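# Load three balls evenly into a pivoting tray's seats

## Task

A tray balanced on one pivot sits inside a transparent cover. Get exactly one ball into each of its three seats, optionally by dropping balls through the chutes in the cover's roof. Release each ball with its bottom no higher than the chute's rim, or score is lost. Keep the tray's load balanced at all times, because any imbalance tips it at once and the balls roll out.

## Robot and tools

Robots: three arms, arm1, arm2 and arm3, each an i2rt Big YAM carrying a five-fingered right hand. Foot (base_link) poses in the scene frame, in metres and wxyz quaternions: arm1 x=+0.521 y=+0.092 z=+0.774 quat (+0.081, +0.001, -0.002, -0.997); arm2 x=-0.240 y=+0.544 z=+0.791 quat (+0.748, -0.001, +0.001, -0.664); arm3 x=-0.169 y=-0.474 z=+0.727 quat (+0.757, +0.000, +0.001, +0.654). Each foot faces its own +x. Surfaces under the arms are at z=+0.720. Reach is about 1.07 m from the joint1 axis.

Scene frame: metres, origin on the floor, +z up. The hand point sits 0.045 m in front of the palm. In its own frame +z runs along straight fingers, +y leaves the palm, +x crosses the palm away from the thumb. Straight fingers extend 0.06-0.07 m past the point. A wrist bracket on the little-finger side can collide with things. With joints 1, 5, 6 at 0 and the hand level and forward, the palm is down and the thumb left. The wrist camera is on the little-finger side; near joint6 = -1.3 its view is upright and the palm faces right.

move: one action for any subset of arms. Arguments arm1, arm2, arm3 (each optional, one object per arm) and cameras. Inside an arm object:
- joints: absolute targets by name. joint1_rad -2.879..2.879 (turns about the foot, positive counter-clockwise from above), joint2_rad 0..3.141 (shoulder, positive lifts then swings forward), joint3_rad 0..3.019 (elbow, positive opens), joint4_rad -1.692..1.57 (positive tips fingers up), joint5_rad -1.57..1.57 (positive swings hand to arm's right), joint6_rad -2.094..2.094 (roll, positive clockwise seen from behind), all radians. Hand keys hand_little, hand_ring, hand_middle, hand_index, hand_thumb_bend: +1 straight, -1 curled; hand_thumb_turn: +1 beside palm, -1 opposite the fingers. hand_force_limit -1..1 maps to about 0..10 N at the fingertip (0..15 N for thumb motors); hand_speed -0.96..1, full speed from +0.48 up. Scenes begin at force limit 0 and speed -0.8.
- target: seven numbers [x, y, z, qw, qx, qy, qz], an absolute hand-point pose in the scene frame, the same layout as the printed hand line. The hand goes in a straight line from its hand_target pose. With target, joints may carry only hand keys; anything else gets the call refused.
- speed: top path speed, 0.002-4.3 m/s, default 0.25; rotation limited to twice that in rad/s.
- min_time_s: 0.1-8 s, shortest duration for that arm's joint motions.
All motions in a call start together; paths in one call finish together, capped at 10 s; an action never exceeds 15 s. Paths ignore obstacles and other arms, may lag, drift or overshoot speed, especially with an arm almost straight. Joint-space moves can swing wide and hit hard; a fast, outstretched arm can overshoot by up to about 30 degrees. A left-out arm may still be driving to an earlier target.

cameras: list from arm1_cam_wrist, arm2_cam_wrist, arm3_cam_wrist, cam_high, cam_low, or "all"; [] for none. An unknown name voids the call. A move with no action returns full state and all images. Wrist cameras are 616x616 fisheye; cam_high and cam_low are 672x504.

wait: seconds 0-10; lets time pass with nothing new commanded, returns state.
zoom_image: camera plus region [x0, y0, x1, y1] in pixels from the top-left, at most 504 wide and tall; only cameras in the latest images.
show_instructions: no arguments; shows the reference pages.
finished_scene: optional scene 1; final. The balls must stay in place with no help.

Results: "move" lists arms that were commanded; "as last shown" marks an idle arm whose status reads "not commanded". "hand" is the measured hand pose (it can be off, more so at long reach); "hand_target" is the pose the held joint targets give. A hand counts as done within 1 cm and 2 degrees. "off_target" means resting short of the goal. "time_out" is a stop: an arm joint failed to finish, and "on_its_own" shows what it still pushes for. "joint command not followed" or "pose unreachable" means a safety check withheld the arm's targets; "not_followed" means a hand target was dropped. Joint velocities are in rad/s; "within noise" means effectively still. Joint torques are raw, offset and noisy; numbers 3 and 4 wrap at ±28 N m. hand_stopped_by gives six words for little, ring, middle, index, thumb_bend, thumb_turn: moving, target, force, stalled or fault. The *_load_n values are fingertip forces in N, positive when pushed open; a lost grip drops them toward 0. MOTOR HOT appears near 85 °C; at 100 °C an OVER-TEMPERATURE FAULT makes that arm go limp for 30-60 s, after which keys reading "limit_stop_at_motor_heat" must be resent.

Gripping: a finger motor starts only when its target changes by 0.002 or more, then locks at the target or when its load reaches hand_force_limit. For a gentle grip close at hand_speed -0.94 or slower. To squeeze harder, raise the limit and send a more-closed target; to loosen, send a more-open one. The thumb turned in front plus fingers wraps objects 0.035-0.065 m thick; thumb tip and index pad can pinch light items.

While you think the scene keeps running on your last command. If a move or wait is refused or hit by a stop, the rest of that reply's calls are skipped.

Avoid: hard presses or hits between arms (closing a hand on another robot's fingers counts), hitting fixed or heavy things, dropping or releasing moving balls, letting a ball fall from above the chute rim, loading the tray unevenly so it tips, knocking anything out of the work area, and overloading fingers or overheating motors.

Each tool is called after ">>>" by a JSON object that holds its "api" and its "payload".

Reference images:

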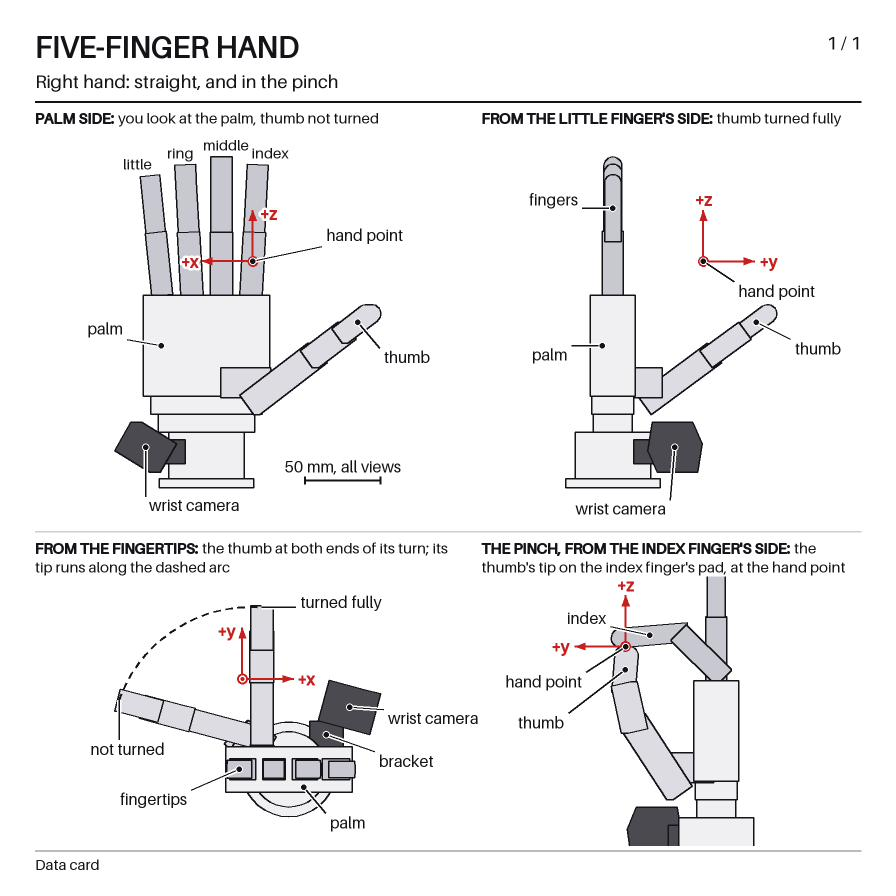

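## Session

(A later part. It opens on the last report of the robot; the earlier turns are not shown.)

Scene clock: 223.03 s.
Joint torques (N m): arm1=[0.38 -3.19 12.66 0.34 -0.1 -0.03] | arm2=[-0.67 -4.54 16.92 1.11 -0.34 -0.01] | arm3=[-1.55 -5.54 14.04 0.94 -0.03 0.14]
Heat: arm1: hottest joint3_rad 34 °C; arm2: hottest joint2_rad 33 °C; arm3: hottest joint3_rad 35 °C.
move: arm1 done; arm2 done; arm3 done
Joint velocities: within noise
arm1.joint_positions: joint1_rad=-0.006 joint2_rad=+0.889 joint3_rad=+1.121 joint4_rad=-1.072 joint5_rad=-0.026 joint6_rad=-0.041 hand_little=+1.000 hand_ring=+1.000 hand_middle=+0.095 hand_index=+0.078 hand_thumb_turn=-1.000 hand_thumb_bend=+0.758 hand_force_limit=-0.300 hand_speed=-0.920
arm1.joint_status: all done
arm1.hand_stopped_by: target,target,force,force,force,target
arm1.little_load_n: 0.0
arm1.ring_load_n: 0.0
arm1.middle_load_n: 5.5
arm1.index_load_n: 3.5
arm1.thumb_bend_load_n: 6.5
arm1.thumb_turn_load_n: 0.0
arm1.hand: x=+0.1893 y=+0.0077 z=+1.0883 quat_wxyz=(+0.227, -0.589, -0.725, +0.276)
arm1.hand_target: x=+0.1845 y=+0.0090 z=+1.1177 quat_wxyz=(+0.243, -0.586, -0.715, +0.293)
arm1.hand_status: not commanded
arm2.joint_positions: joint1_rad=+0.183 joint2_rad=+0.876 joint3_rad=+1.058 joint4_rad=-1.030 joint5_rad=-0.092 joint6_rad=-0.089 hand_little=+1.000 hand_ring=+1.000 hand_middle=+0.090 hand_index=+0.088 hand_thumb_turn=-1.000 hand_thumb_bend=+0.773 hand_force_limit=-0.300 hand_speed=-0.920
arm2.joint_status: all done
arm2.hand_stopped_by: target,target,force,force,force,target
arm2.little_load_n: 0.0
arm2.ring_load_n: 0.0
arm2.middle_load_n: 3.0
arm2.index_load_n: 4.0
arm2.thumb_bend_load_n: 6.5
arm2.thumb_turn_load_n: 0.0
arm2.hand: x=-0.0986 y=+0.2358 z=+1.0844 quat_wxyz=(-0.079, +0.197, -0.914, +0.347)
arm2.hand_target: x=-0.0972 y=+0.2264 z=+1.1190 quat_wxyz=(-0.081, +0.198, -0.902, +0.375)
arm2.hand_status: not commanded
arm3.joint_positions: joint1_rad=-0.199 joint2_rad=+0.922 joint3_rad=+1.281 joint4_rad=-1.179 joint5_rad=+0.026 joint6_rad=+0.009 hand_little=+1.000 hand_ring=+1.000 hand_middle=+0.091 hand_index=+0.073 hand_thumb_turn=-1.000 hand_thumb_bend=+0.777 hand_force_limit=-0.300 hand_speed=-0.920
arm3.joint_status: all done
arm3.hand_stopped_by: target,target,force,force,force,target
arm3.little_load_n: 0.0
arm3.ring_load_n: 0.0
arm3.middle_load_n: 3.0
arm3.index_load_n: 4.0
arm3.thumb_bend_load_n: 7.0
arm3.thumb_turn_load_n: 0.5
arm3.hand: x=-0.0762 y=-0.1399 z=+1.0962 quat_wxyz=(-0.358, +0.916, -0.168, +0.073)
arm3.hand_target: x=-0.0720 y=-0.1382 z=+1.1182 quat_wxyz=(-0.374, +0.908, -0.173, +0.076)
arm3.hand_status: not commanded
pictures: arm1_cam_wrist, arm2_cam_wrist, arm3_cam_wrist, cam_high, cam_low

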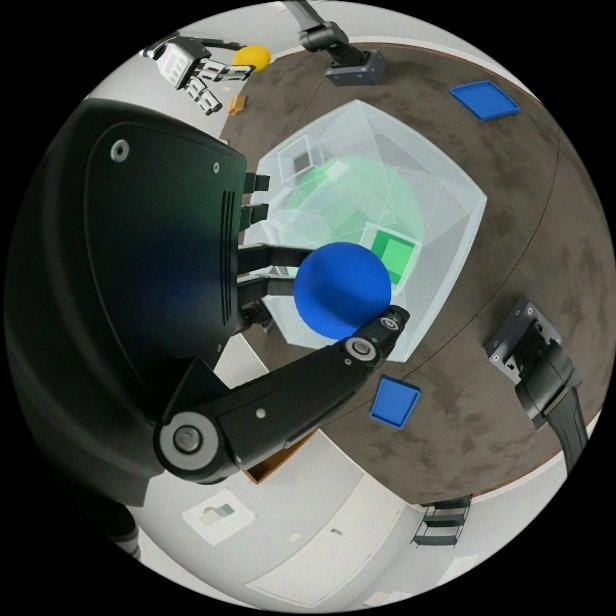

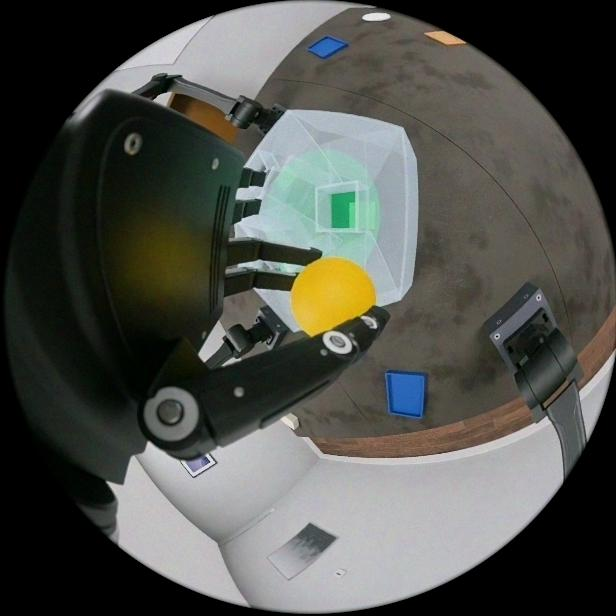

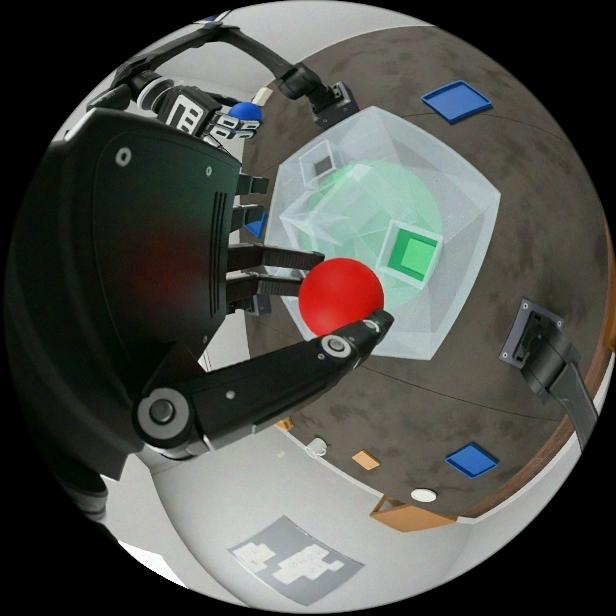

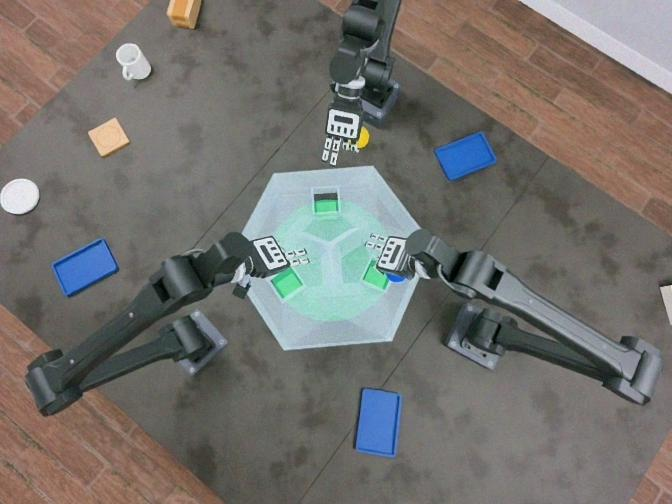

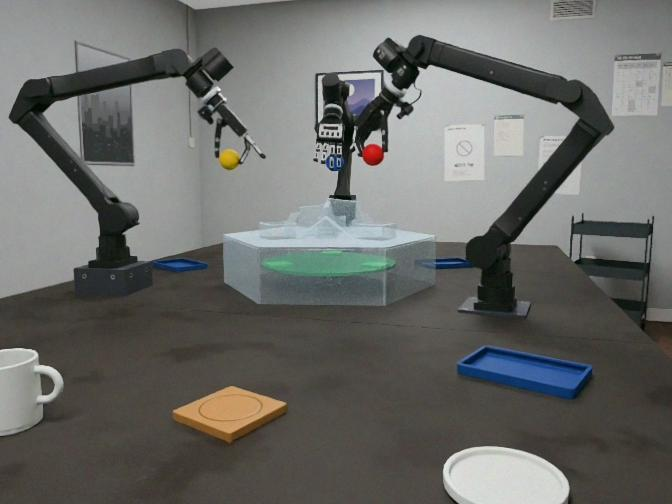

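>>> {"api": "zoom_image", "payload": {"camera": "cam_low", "region": [240, 180, 420, 260]}}

>>> {"api": "zoom_image", "payload": {"camera": "cam_high", "region": [270, 180, 400, 310]}}

Scaled by 2.800 from the camera's image (finer frame: 960x720).

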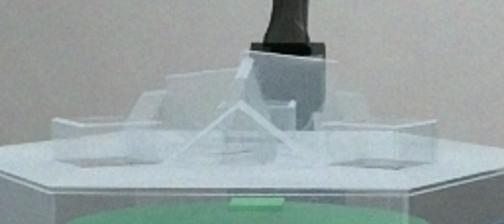

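Scaled by 3.877 from the camera's image (finer frame: 960x720).

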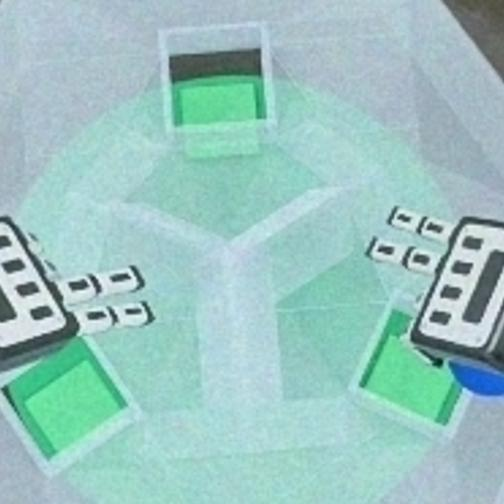

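>>> {"api": "move", "payload": {"arm1": {"target": [0.150, 0.005, 1.01, 0.2382, -0.5752, -0.7231, 0.2995], "speed": 0.12, "joints": {"hand_ring": 0.2, "hand_little": 0.1, "hand_speed": -0.7}}, "arm2": {"target": [-0.101, 0.090, 1.01, 0.0828, -0.2000, 0.9020, -0.3736], "speed": 0.12, "joints": {"hand_ring": 0.2, "hand_little": 0.1, "hand_speed": -0.7}}, "arm3": {"target": [-0.0345, -0.144, 1.01, 0.3769, -0.9099, 0.1604, -0.0665], "speed": 0.12, "joints": {"hand_ring": 0.2, "hand_little": 0.1, "hand_speed": -0.7}}, "cameras": ["all"]}}

>>> {"api": "zoom_image", "payload": {"camera": "arm1_cam_wrist", "region": [260, 150, 500, 390]}}

>>> {"api": "zoom_image", "payload": {"camera": "arm2_cam_wrist", "region": [230, 150, 470, 390]}}

>>> {"api": "zoom_image", "payload": {"camera": "arm3_cam_wrist", "region": [230, 150, 470, 390]}}

>>> {"api": "zoom_image", "payload": {"camera": "cam_low", "region": [210, 120, 450, 300]}}

Scene clock: 261.30 s.
Joint torques (N m): arm1=[-0.15 -3.6 9.33 1.87 -0.2 -0.26] | arm2=[-0.85 -9.88 11.56 2.51 -0.49 -0.08] | arm3=[-1.79 -7.12 10.28 2.35 -0.29 -0.03]
Heat: arm1: hottest joint3_rad 37 °C; arm2: hottest joint3_rad 36 °C; arm3: hottest joint3_rad 39 °C.
move: arm1 off_target; arm2 off_target; arm3 off_target
Joint velocities: within noise
arm1.joint_positions: joint1_rad=-0.009 joint2_rad=+0.935 joint3_rad=+0.903 joint4_rad=-0.801 joint5_rad=-0.060 joint6_rad=-0.041 hand_little=+0.100 hand_ring=+0.200 hand_middle=+0.095 hand_index=+0.078 hand_thumb_turn=-1.000 hand_thumb_bend=+0.758 hand_force_limit=-0.300 hand_speed=-0.700
arm1.joint_status: all done
arm1.hand_stopped_by: target,target,force,force,force,target
arm1.little_load_n: 0.0
arm1.ring_load_n: 0.0
arm1.middle_load_n: 5.5
arm1.index_load_n: 3.5
arm1.thumb_bend_load_n: 6.0
arm1.thumb_turn_load_n: 0.5
arm1.hand: x=+0.1637 y=-0.0021 z=+0.9984 quat_wxyz=(+0.218, -0.585, -0.726, +0.288)
arm1.hand_target: x=+0.1529 y=+0.0004 z=+1.0097 quat_wxyz=(+0.235, -0.575, -0.723, +0.302)
arm1.hand_status: off_target (0.019 m and 2.9 deg from the pose sent, 0.088 m and 3.5 deg at the start)
arm2.joint_positions: joint1_rad=+0.080 joint2_rad=+1.226 joint3_rad=+1.058 joint4_rad=-0.678 joint5_rad=-0.176 joint6_rad=-0.164 hand_little=+0.100 hand_ring=+0.200 hand_middle=+0.090 hand_index=+0.088 hand_thumb_turn=-1.000 hand_thumb_bend=+0.773 hand_force_limit=-0.300 hand_speed=-0.700
arm2.joint_status: all done
arm2.hand_stopped_by: target,target,force,force,force,target
arm2.little_load_n: 0.0
arm2.ring_load_n: 0.0
arm2.middle_load_n: 3.0
arm2.index_load_n: 4.0
arm2.thumb_bend_load_n: 6.5
arm2.thumb_turn_load_n: 0.0
arm2.hand: x=-0.0957 y=+0.1038 z=+0.9980 quat_wxyz=(-0.087, +0.199, -0.911, +0.351)
arm2.hand_target: x=-0.0973 y=+0.0934 z=+1.0089 quat_wxyz=(-0.085, +0.204, -0.901, +0.373)
arm2.hand_status: off_target (0.019 m and 2.8 deg from the pose sent, 0.164 m and 3.4 deg at the start)
arm3.joint_positions: joint1_rad=-0.342 joint2_rad=+0.888 joint3_rad=+1.009 joint4_rad=-0.949 joint5_rad=-0.113 joint6_rad=-0.103 hand_little=+0.100 hand_ring=+0.200 hand_middle=+0.091 hand_index=+0.073 hand_thumb_turn=-1.000 hand_thumb_bend=+0.777 hand_force_limit=-0.300 hand_speed=-0.700
arm3.joint_status: all done
arm3.hand_stopped_by: target,target,force,force,force,target
arm3.little_load_n: 0.0
arm3.ring_load_n: 0.0
arm3.middle_load_n: 3.0
arm3.index_load_n: 4.0
arm3.thumb_bend_load_n: 7.0
arm3.thumb_turn_load_n: 0.5
arm3.hand: x=-0.0464 y=-0.1448 z=+1.0024 quat_wxyz=(-0.361, +0.918, -0.158, +0.054)
arm3.hand_target: x=-0.0398 y=-0.1433 z=+1.0097 quat_wxyz=(-0.377, +0.911, -0.155, +0.062)
arm3.hand_status: off_target (0.014 m and 2.5 deg from the pose sent, 0.096 m and 2.5 deg at the start)
pictures: arm1_cam_wrist, arm2_cam_wrist, arm3_cam_wrist, cam_high, cam_low

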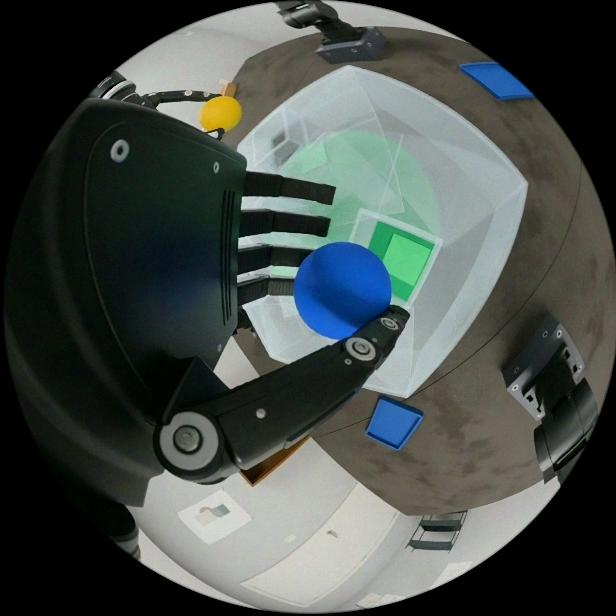

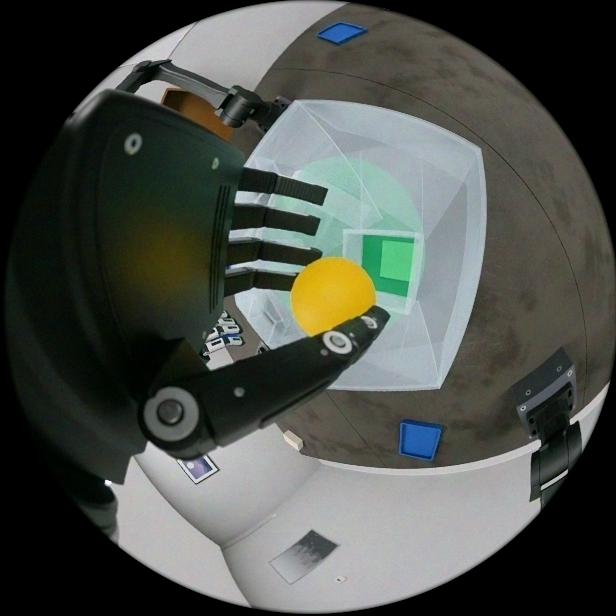

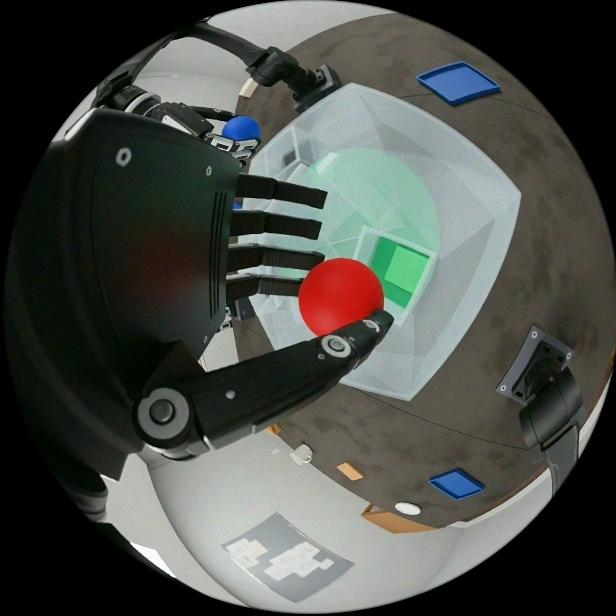

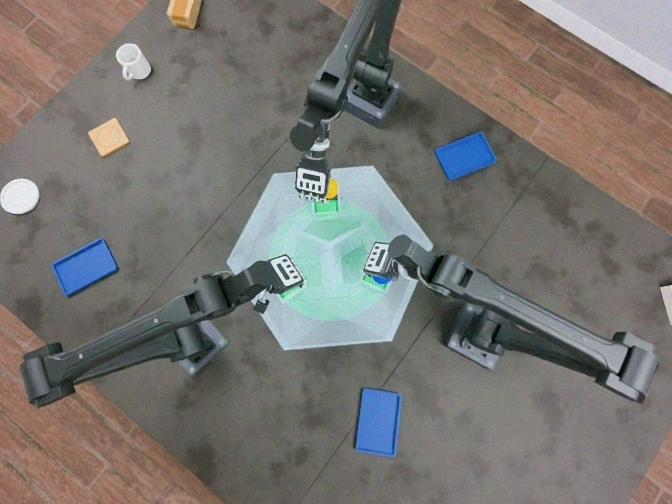

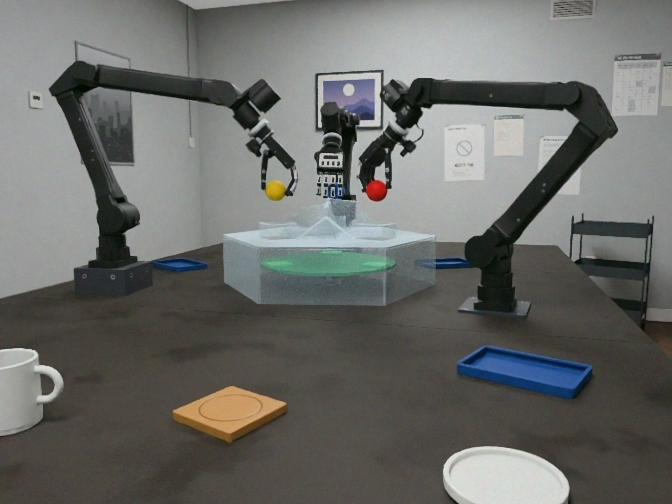

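Scaled by 2.100 from the camera's image (finer frame: 880x880).

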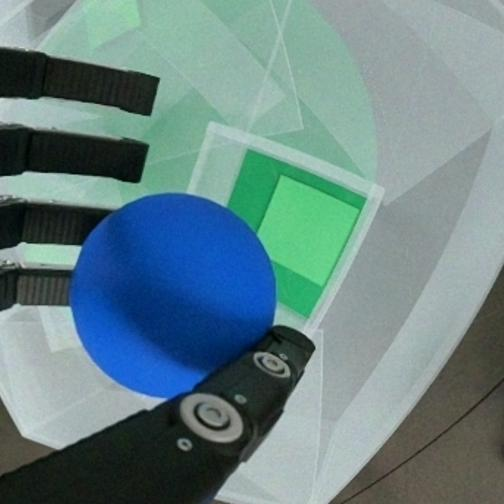

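Scaled by 2.100 from the camera's image (finer frame: 880x880).

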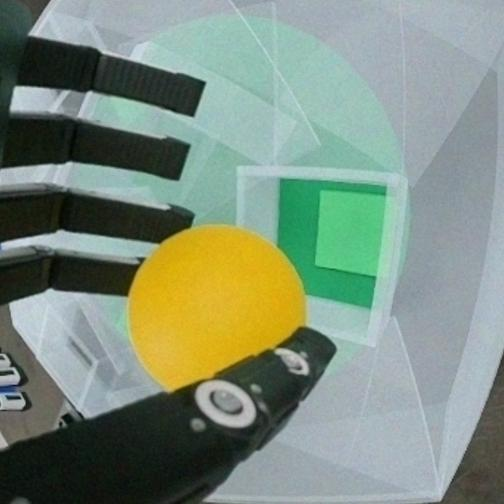

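Scaled by 2.100 from the camera's image (finer frame: 880x880).

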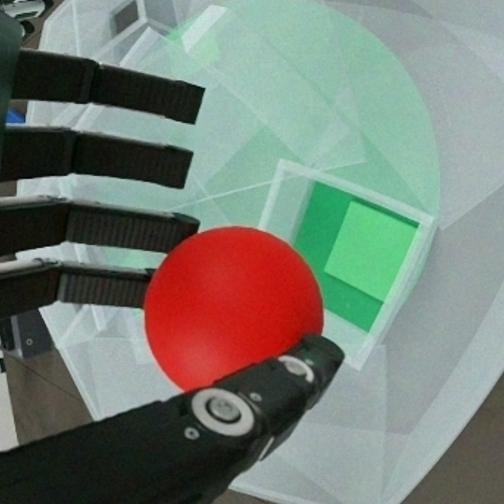

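Scaled by 2.100 from the camera's image (finer frame: 960x720).

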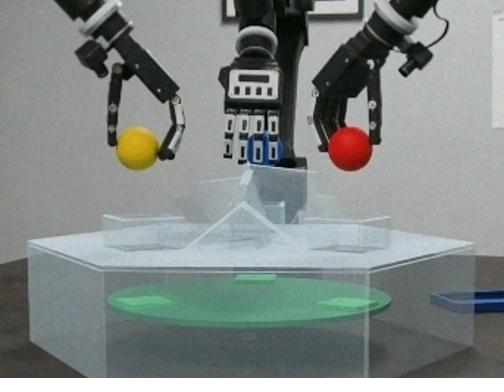

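>>> {"api": "move", "payload": {"arm1": {"target": [0.143, 0.014, 0.980, 0.2382, -0.5752, -0.7231, 0.2995], "speed": 0.08}, "arm2": {"target": [-0.109, 0.084, 0.980, 0.0828, -0.2000, 0.9020, -0.3736], "speed": 0.08}, "arm3": {"target": [-0.0245, -0.145, 0.982, 0.3769, -0.9099, 0.1604, -0.0665], "speed": 0.08}, "cameras": ["all"]}}

>>> {"api": "zoom_image", "payload": {"camera": "arm1_cam_wrist", "region": [260, 150, 500, 390]}}

>>> {"api": "zoom_image", "payload": {"camera": "arm2_cam_wrist", "region": [230, 150, 470, 390]}}

>>> {"api": "zoom_image", "payload": {"camera": "arm3_cam_wrist", "region": [230, 150, 470, 390]}}

>>> {"api": "zoom_image", "payload": {"camera": "cam_low", "region": [240, 160, 420, 260]}}

Scene clock: 285.90 s.
Joint torques (N m): arm1=[-0.03 -4.01 9.29 1.84 -0.22 -0.23] | arm2=[-0.85 -10.05 10.82 2.54 -0.5 -0.11] | arm3=[-1.79 -6.36 10.32 2.36 -0.32 -0.02]
Heat: arm1: hottest joint3_rad 38 °C; arm2: hottest joint3_rad 35 °C; arm3: hottest joint3_rad 37 °C.
move: arm1 off_target; arm2 off_target; arm3 done
Joint velocities: within noise
arm1.joint_positions: joint1_rad=-0.063 joint2_rad=+0.963 joint3_rad=+0.842 joint4_rad=-0.713 joint5_rad=-0.084 joint6_rad=-0.074 hand_little=+0.100 hand_ring=+0.200 hand_middle=+0.095 hand_index=+0.078 hand_thumb_turn=-1.000 hand_thumb_bend=+0.758 hand_force_limit=-0.300 hand_speed=-0.700
arm1.joint_status: not commanded
arm1.hand_stopped_by: target,target,force,force,force,target
arm1.little_load_n: 0.0
arm1.ring_load_n: 0.0
arm1.middle_load_n: 5.5
arm1.index_load_n: 3.5
arm1.thumb_bend_load_n: 6.0
arm1.thumb_turn_load_n: 0.0
arm1.hand: x=+0.1541 y=+0.0139 z=+0.9689 quat_wxyz=(+0.221, -0.588, -0.723, +0.286)
arm1.hand_target: x=+0.1429 y=+0.0169 z=+0.9801 quat_wxyz=(+0.239, -0.578, -0.721, +0.298)
arm1.hand_status: off_target (0.016 m and 2.9 deg from the pose sent, 0.032 m and 2.9 deg at the start)
arm2.joint_positions: joint1_rad=+0.047 joint2_rad=+1.257 joint3_rad=+1.015 joint4_rad=-0.599 joint5_rad=-0.189 joint6_rad=-0.179 hand_little=+0.100 hand_ring=+0.200 hand_middle=+0.090 hand_index=+0.088 hand_thumb_turn=-1.000 hand_thumb_bend=+0.773 hand_force_limit=-0.300 hand_speed=-0.700
arm2.joint_status: not commanded
arm2.hand_stopped_by: target,target,force,force,force,target
arm2.little_load_n: 0.0
arm2.ring_load_n: 0.0
arm2.middle_load_n: 3.0
arm2.index_load_n: 4.0
arm2.thumb_bend_load_n: 6.5
arm2.thumb_turn_load_n: 0.5
arm2.hand: x=-0.1082 y=+0.0927 z=+0.9733 quat_wxyz=(-0.084, +0.193, -0.910, +0.356)
arm2.hand_target: x=-0.1105 y=+0.0841 z=+0.9799 quat_wxyz=(-0.082, +0.198, -0.903, +0.374)
arm2.hand_status: off_target (0.011 m and 2.4 deg from the pose sent, 0.030 m and 2.8 deg at the start)
arm3.joint_positions: joint1_rad=-0.389 joint2_rad=+0.887 joint3_rad=+0.940 joint4_rad=-0.876 joint5_rad=-0.135 joint6_rad=-0.127 hand_little=+0.100 hand_ring=+0.200 hand_middle=+0.091 hand_index=+0.073 hand_thumb_turn=-1.000 hand_thumb_bend=+0.777 hand_force_limit=-0.300 hand_speed=-0.700
arm3.joint_status: not commanded
arm3.hand_stopped_by: target,target,force,force,force,target
arm3.little_load_n: 0.0
arm3.ring_load_n: 0.0
arm3.middle_load_n: 3.0
arm3.index_load_n: 4.0
arm3.thumb_bend_load_n: 7.5
arm3.thumb_turn_load_n: 0.5
arm3.hand: x=-0.0320 y=-0.1479 z=+0.9775 quat_wxyz=(-0.364, +0.915, -0.164, +0.059)
arm3.hand_target: x=-0.0248 y=-0.1454 z=+0.9820 quat_wxyz=(-0.377, +0.910, -0.161, +0.066)
arm3.hand_status: done (0.009 m and 1.8 deg from the pose sent, 0.030 m and 2.5 deg at the start)
pictures: arm1_cam_wrist, arm2_cam_wrist, arm3_cam_wrist, cam_high, cam_low

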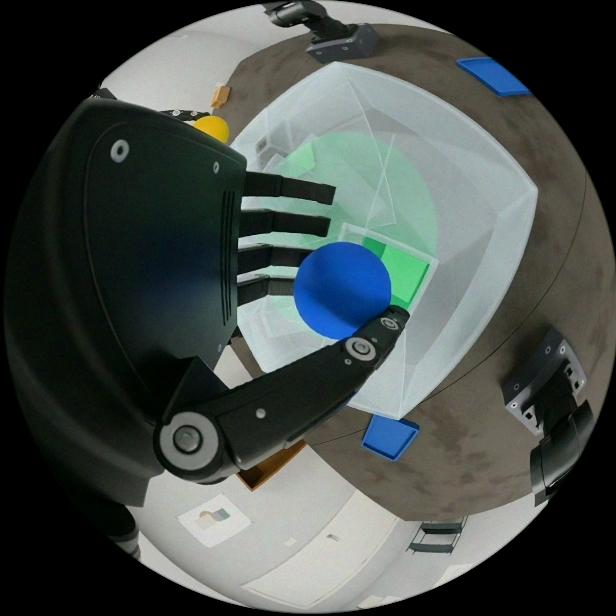

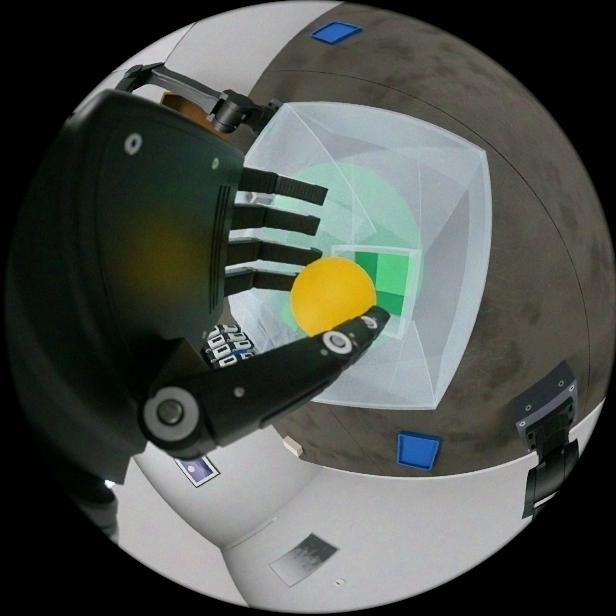

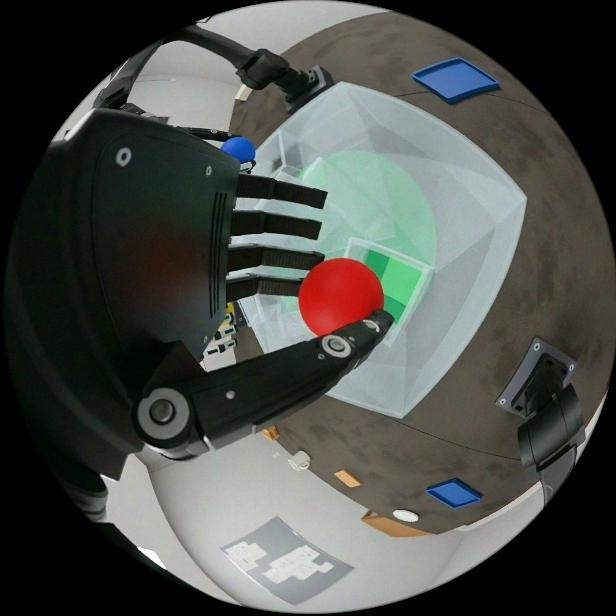

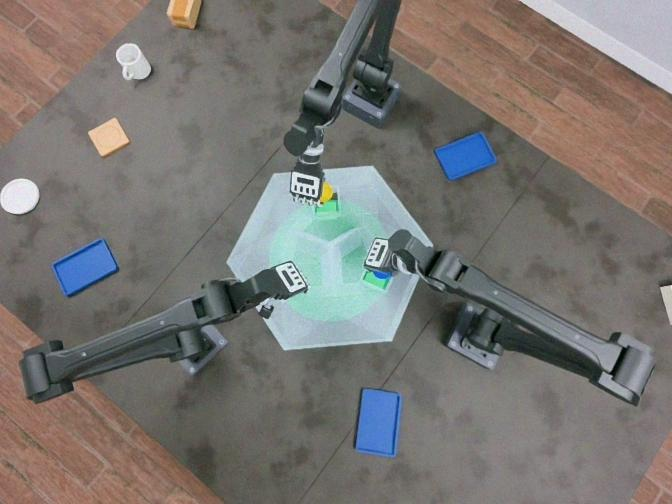

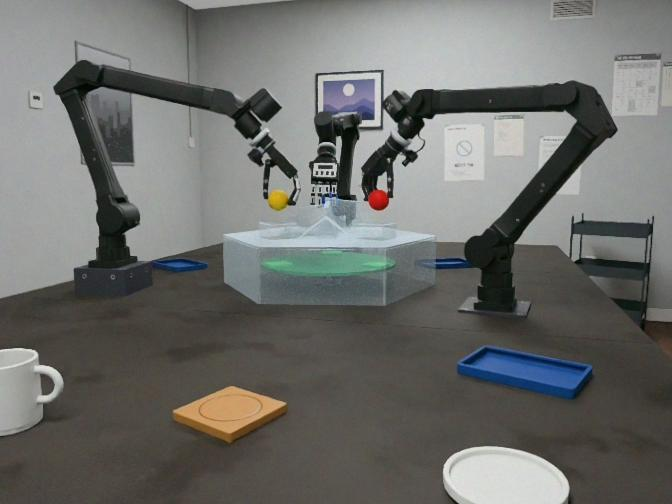

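Scaled by 2.100 from the camera's image (finer frame: 880x880).

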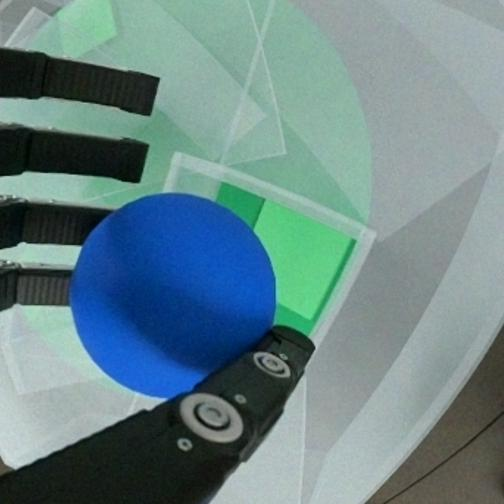

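Scaled by 2.100 from the camera's image (finer frame: 880x880).

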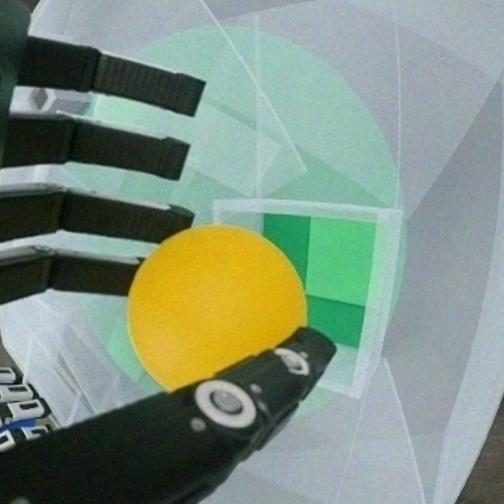

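Scaled by 2.100 from the camera's image (finer frame: 880x880).

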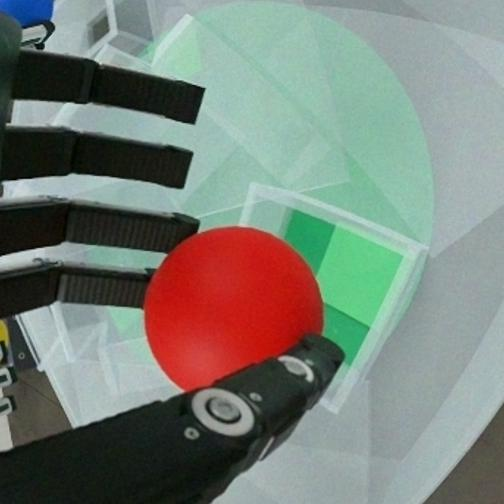

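Scaled by 2.800 from the camera's image (finer frame: 960x720).

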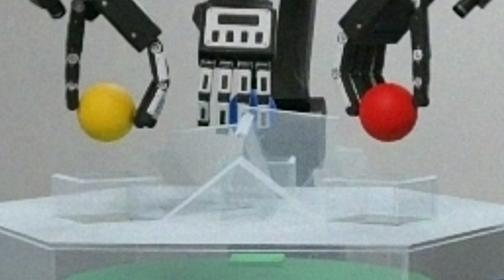

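>>> {"api": "zoom_image", "payload": {"camera": "cam_high", "region": [340, 240, 420, 310]}}

>>> {"api": "zoom_image", "payload": {"camera": "cam_high", "region": [280, 160, 360, 230]}}

>>> {"api": "zoom_image", "payload": {"camera": "cam_high", "region": [250, 240, 330, 310]}}

Scaled by 6.300 from the camera's image (finer frame: 960x720).

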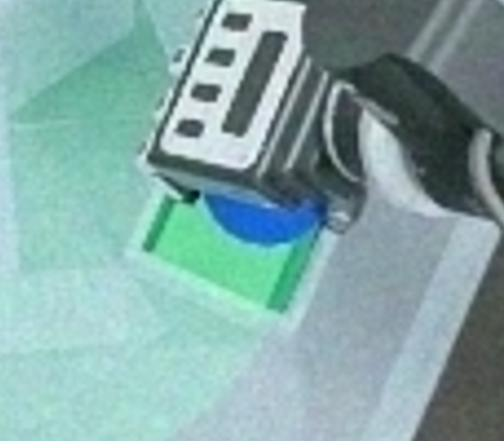

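Scaled by 6.300 from the camera's image (finer frame: 960x720).

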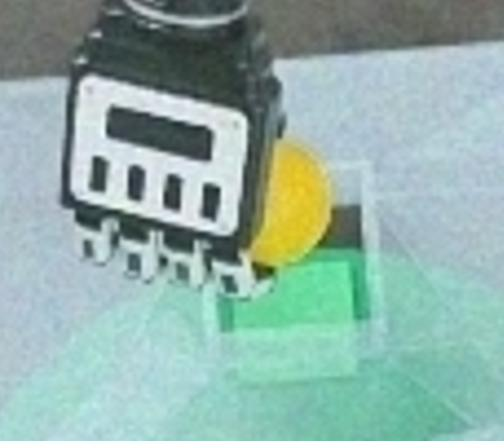

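Scaled by 6.300 from the camera's image (finer frame: 960x720).

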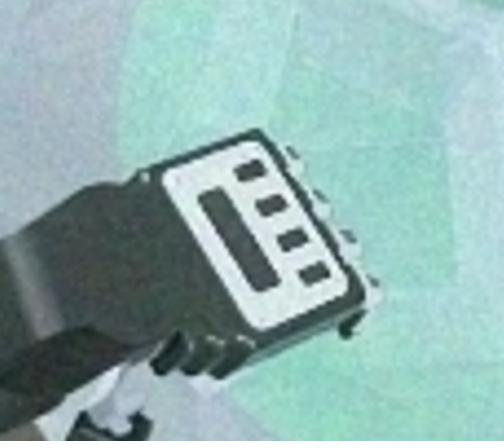

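>>> {"api": "zoom_image", "payload": {"camera": "cam_high", "region": [355, 250, 405, 300]}}

Scaled by 10.080 from the camera's image (finer frame: 960x720).

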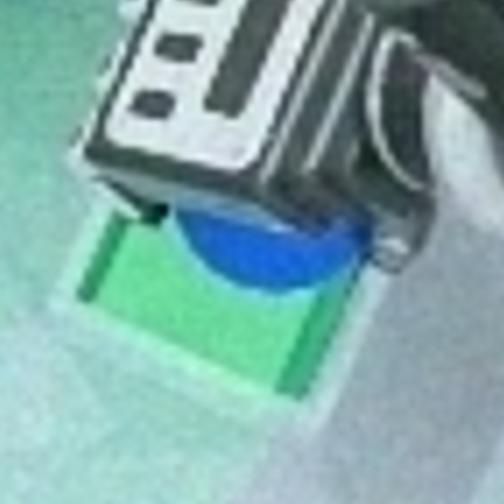

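>>> {"api": "move", "payload": {"arm1": {"target": [0.144, 0.006, 0.955, 0.2382, -0.5752, -0.7231, 0.2995], "speed": 0.08}, "arm2": {"target": [-0.102, 0.083, 0.955, 0.0828, -0.2000, 0.9020, -0.3736], "speed": 0.08}, "arm3": {"target": [-0.0275, -0.137, 0.957, 0.3769, -0.9099, 0.1604, -0.0665], "speed": 0.08}, "cameras": ["all"]}}

>>> {"api": "zoom_image", "payload": {"camera": "arm1_cam_wrist", "region": [260, 200, 440, 380]}}

>>> {"api": "zoom_image", "payload": {"camera": "arm2_cam_wrist", "region": [260, 200, 440, 380]}}

>>> {"api": "zoom_image", "payload": {"camera": "arm3_cam_wrist", "region": [260, 200, 440, 380]}}

>>> {"api": "zoom_image", "payload": {"camera": "cam_low", "region": [250, 180, 410, 260]}}

>>> {"api": "zoom_image", "payload": {"camera": "cam_high", "region": [355, 250, 405, 300]}}

>>> {"api": "zoom_image", "payload": {"camera": "cam_high", "region": [300, 175, 350, 225]}}

Scene clock: 336.67 s.
Joint torques (N m): arm1=[1.49 -3.84 9.1 1.85 0.06 -0.06] | arm2=[0.56 -10.05 10.58 2.55 -0.12 0] | arm3=[-0.09 -5.95 10.41 2.37 0.1 0.14]
Heat: arm1: hottest joint3_rad 38 °C; arm2: hottest joint3_rad 36 °C; arm3: hottest joint3_rad 35 °C.
move: arm1 off_target; arm2 off_target; arm3 done
Joint velocities: within noise
arm1.joint_positions: joint1_rad=-0.052 joint2_rad=+0.970 joint3_rad=+0.780 joint4_rad=-0.640 joint5_rad=-0.073 joint6_rad=-0.076 hand_little=+0.100 hand_ring=+0.200 hand_middle=+0.095 hand_index=+0.078 hand_thumb_turn=-1.000 hand_thumb_bend=+0.758 hand_force_limit=-0.300 hand_speed=-0.700
arm1.joint_status: not commanded
arm1.hand_stopped_by: target,target,force,force,force,target
arm1.little_load_n: 0.0
arm1.ring_load_n: 0.0
arm1.middle_load_n: 5.0
arm1.index_load_n: 3.5
arm1.thumb_bend_load_n: 6.0
arm1.thumb_turn_load_n: 0.0
arm1.hand: x=+0.1548 y=+0.0120 z=+0.9443 quat_wxyz=(+0.225, -0.585, -0.725, +0.285)
arm1.hand_target: x=+0.1444 y=+0.0079 z=+0.9550 quat_wxyz=(+0.239, -0.576, -0.722, +0.299)
arm1.hand_status: off_target (0.016 m and 2.5 deg from the pose sent, 0.019 m and 2.9 deg at the start)
arm2.joint_positions: joint1_rad=+0.047 joint2_rad=+1.280 joint3_rad=+0.970 joint4_rad=-0.525 joint5_rad=-0.187 joint6_rad=-0.179 hand_little=+0.100 hand_ring=+0.200 hand_middle=+0.090 hand_index=+0.088 hand_thumb_turn=-1.000 hand_thumb_bend=+0.773 hand_force_limit=-0.300 hand_speed=-0.700
arm2.joint_status: not commanded
arm2.hand_stopped_by: target,target,force,force,force,target
arm2.little_load_n: 0.0
arm2.ring_load_n: 0.0
arm2.middle_load_n: 3.0
arm2.index_load_n: 4.0
arm2.thumb_bend_load_n: 6.0
arm2.thumb_turn_load_n: 0.0
arm2.hand: x=-0.1080 y=+0.0894 z=+0.9503 quat_wxyz=(-0.083, +0.193, -0.909, +0.359)
arm2.hand_target: x=-0.1036 y=+0.0825 z=+0.9557 quat_wxyz=(-0.082, +0.198, -0.902, +0.374)
arm2.hand_status: off_target (0.010 m and 2.1 deg from the pose sent, 0.022 m and 2.4 deg at the start)
arm3.joint_positions: joint1_rad=-0.389 joint2_rad=+0.894 joint3_rad=+0.880 joint4_rad=-0.800 joint5_rad=-0.126 joint6_rad=-0.127 hand_little=+0.100 hand_ring=+0.200 hand_middle=+0.091 hand_index=+0.073 hand_thumb_turn=-1.000 hand_thumb_bend=+0.777 hand_force_limit=-0.300 hand_speed=-0.700
arm3.joint_status: not commanded
arm3.hand_stopped_by: target,target,force,force,force,target
arm3.little_load_n: 0.0
arm3.ring_load_n: 0.0
arm3.middle_load_n: 3.0
arm3.index_load_n: 4.0
arm3.thumb_bend_load_n: 7.0
arm3.thumb_turn_load_n: 0.5
arm3.hand: x=-0.0279 y=-0.1443 z=+0.9538 quat_wxyz=(-0.366, +0.914, -0.165, +0.064)
arm3.hand_target: x=-0.0277 y=-0.1376 z=+0.9567 quat_wxyz=(-0.376, +0.910, -0.161, +0.067)
arm3.hand_status: done (0.008 m and 1.4 deg from the pose sent, 0.024 m and 1.8 deg at the start)
pictures: arm1_cam_wrist, arm2_cam_wrist, arm3_cam_wrist, cam_high, cam_low

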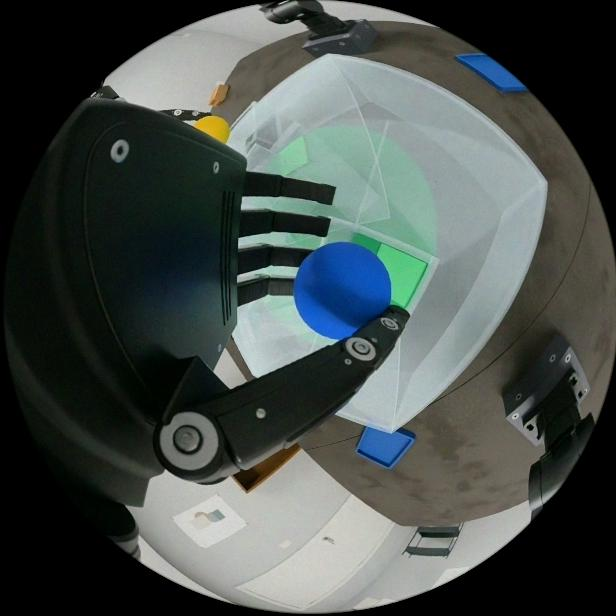

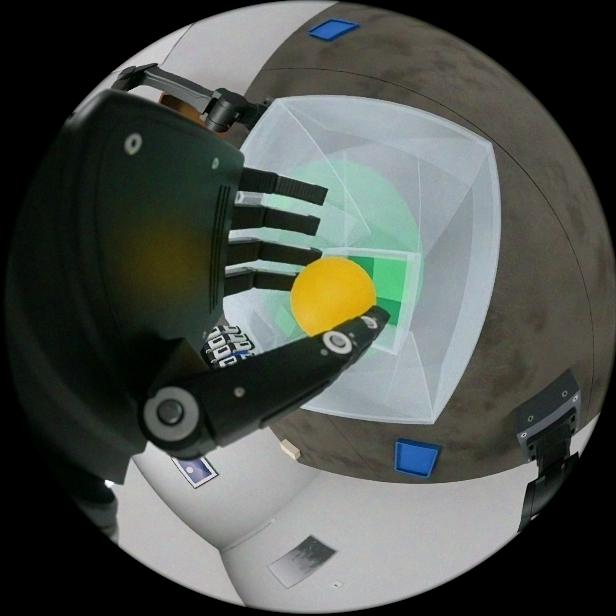

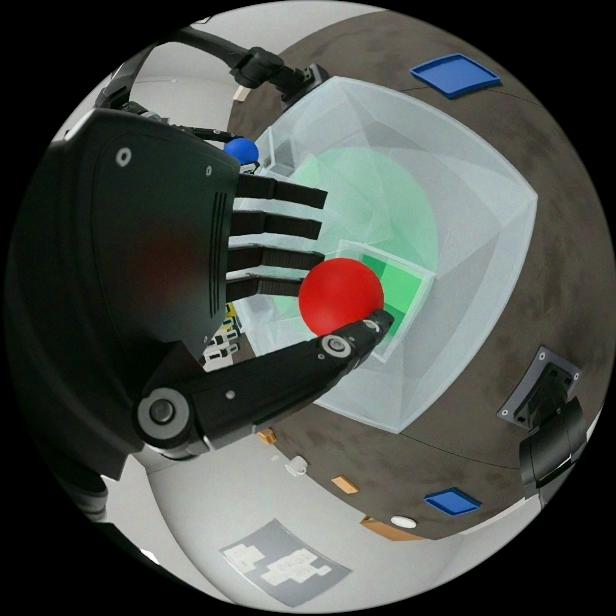

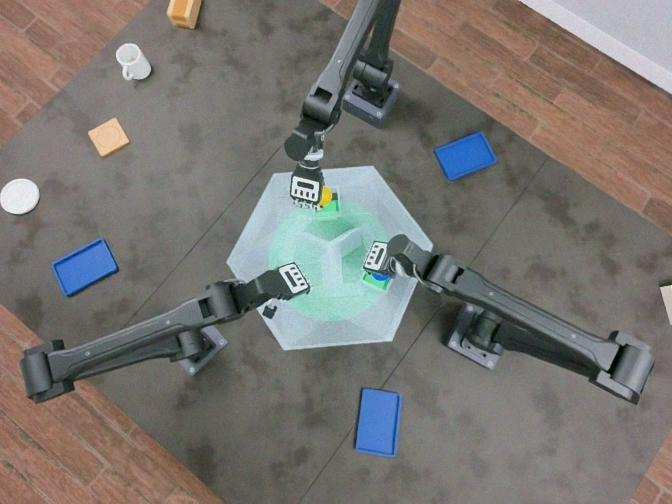

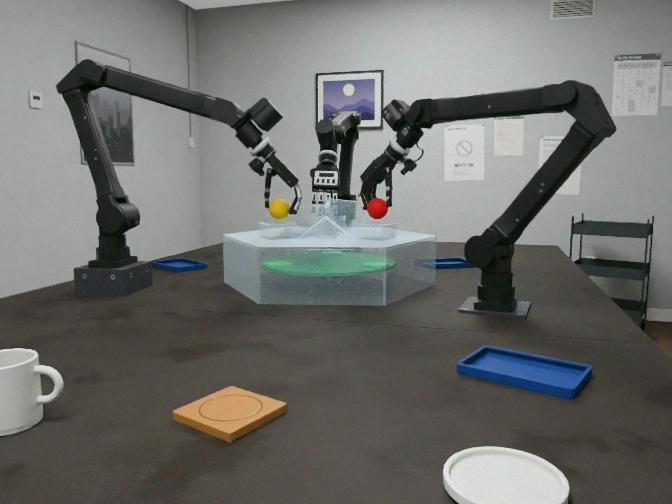

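Scaled by 2.800 from the camera's image (finer frame: 880x880).

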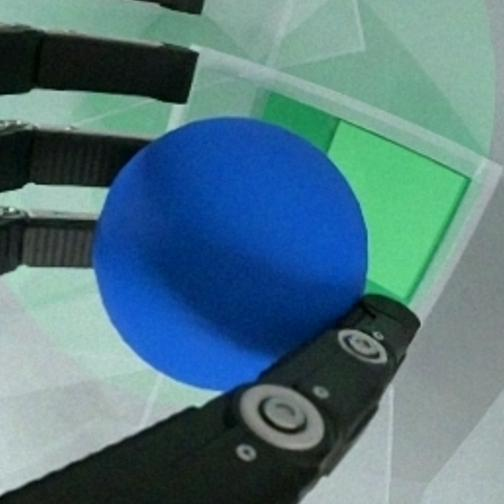

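Scaled by 2.800 from the camera's image (finer frame: 880x880).

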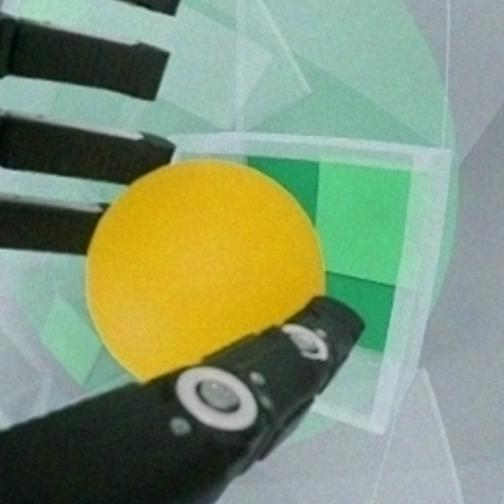

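Scaled by 2.800 from the camera's image (finer frame: 880x880).

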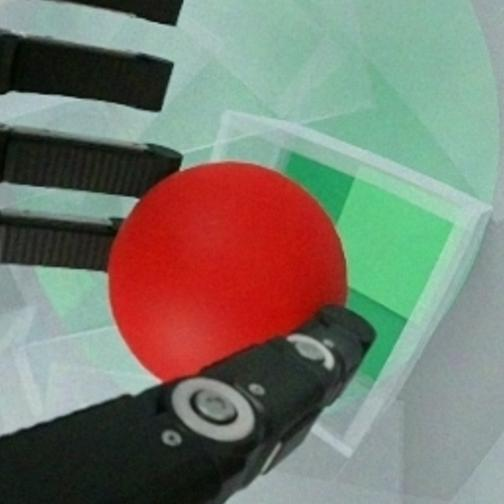

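Scaled by 3.150 from the camera's image (finer frame: 960x720).

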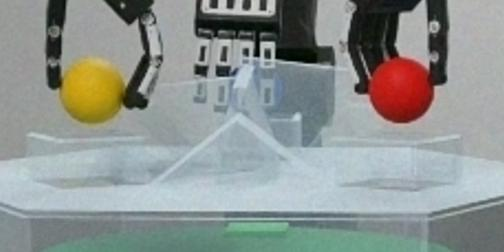

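Scaled by 10.080 from the camera's image (finer frame: 960x720).

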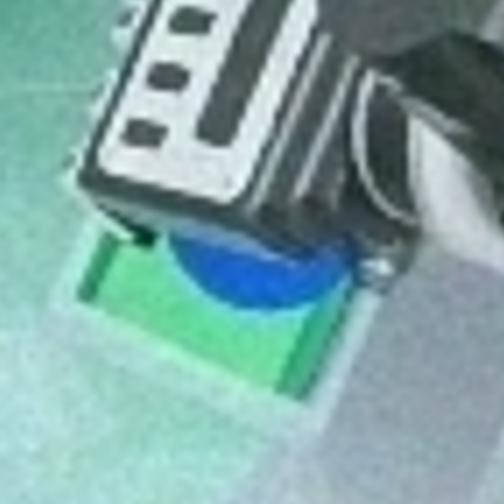

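Scaled by 10.080 from the camera's image (finer frame: 960x720).

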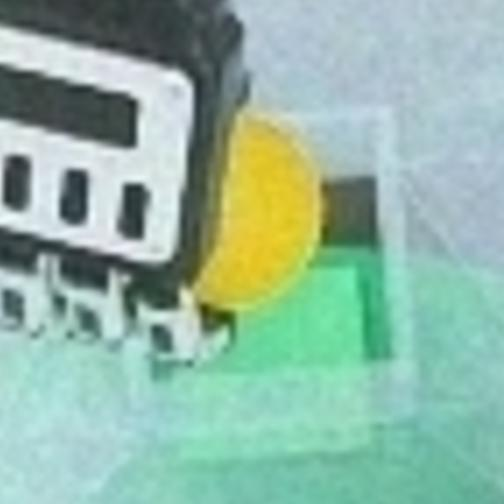

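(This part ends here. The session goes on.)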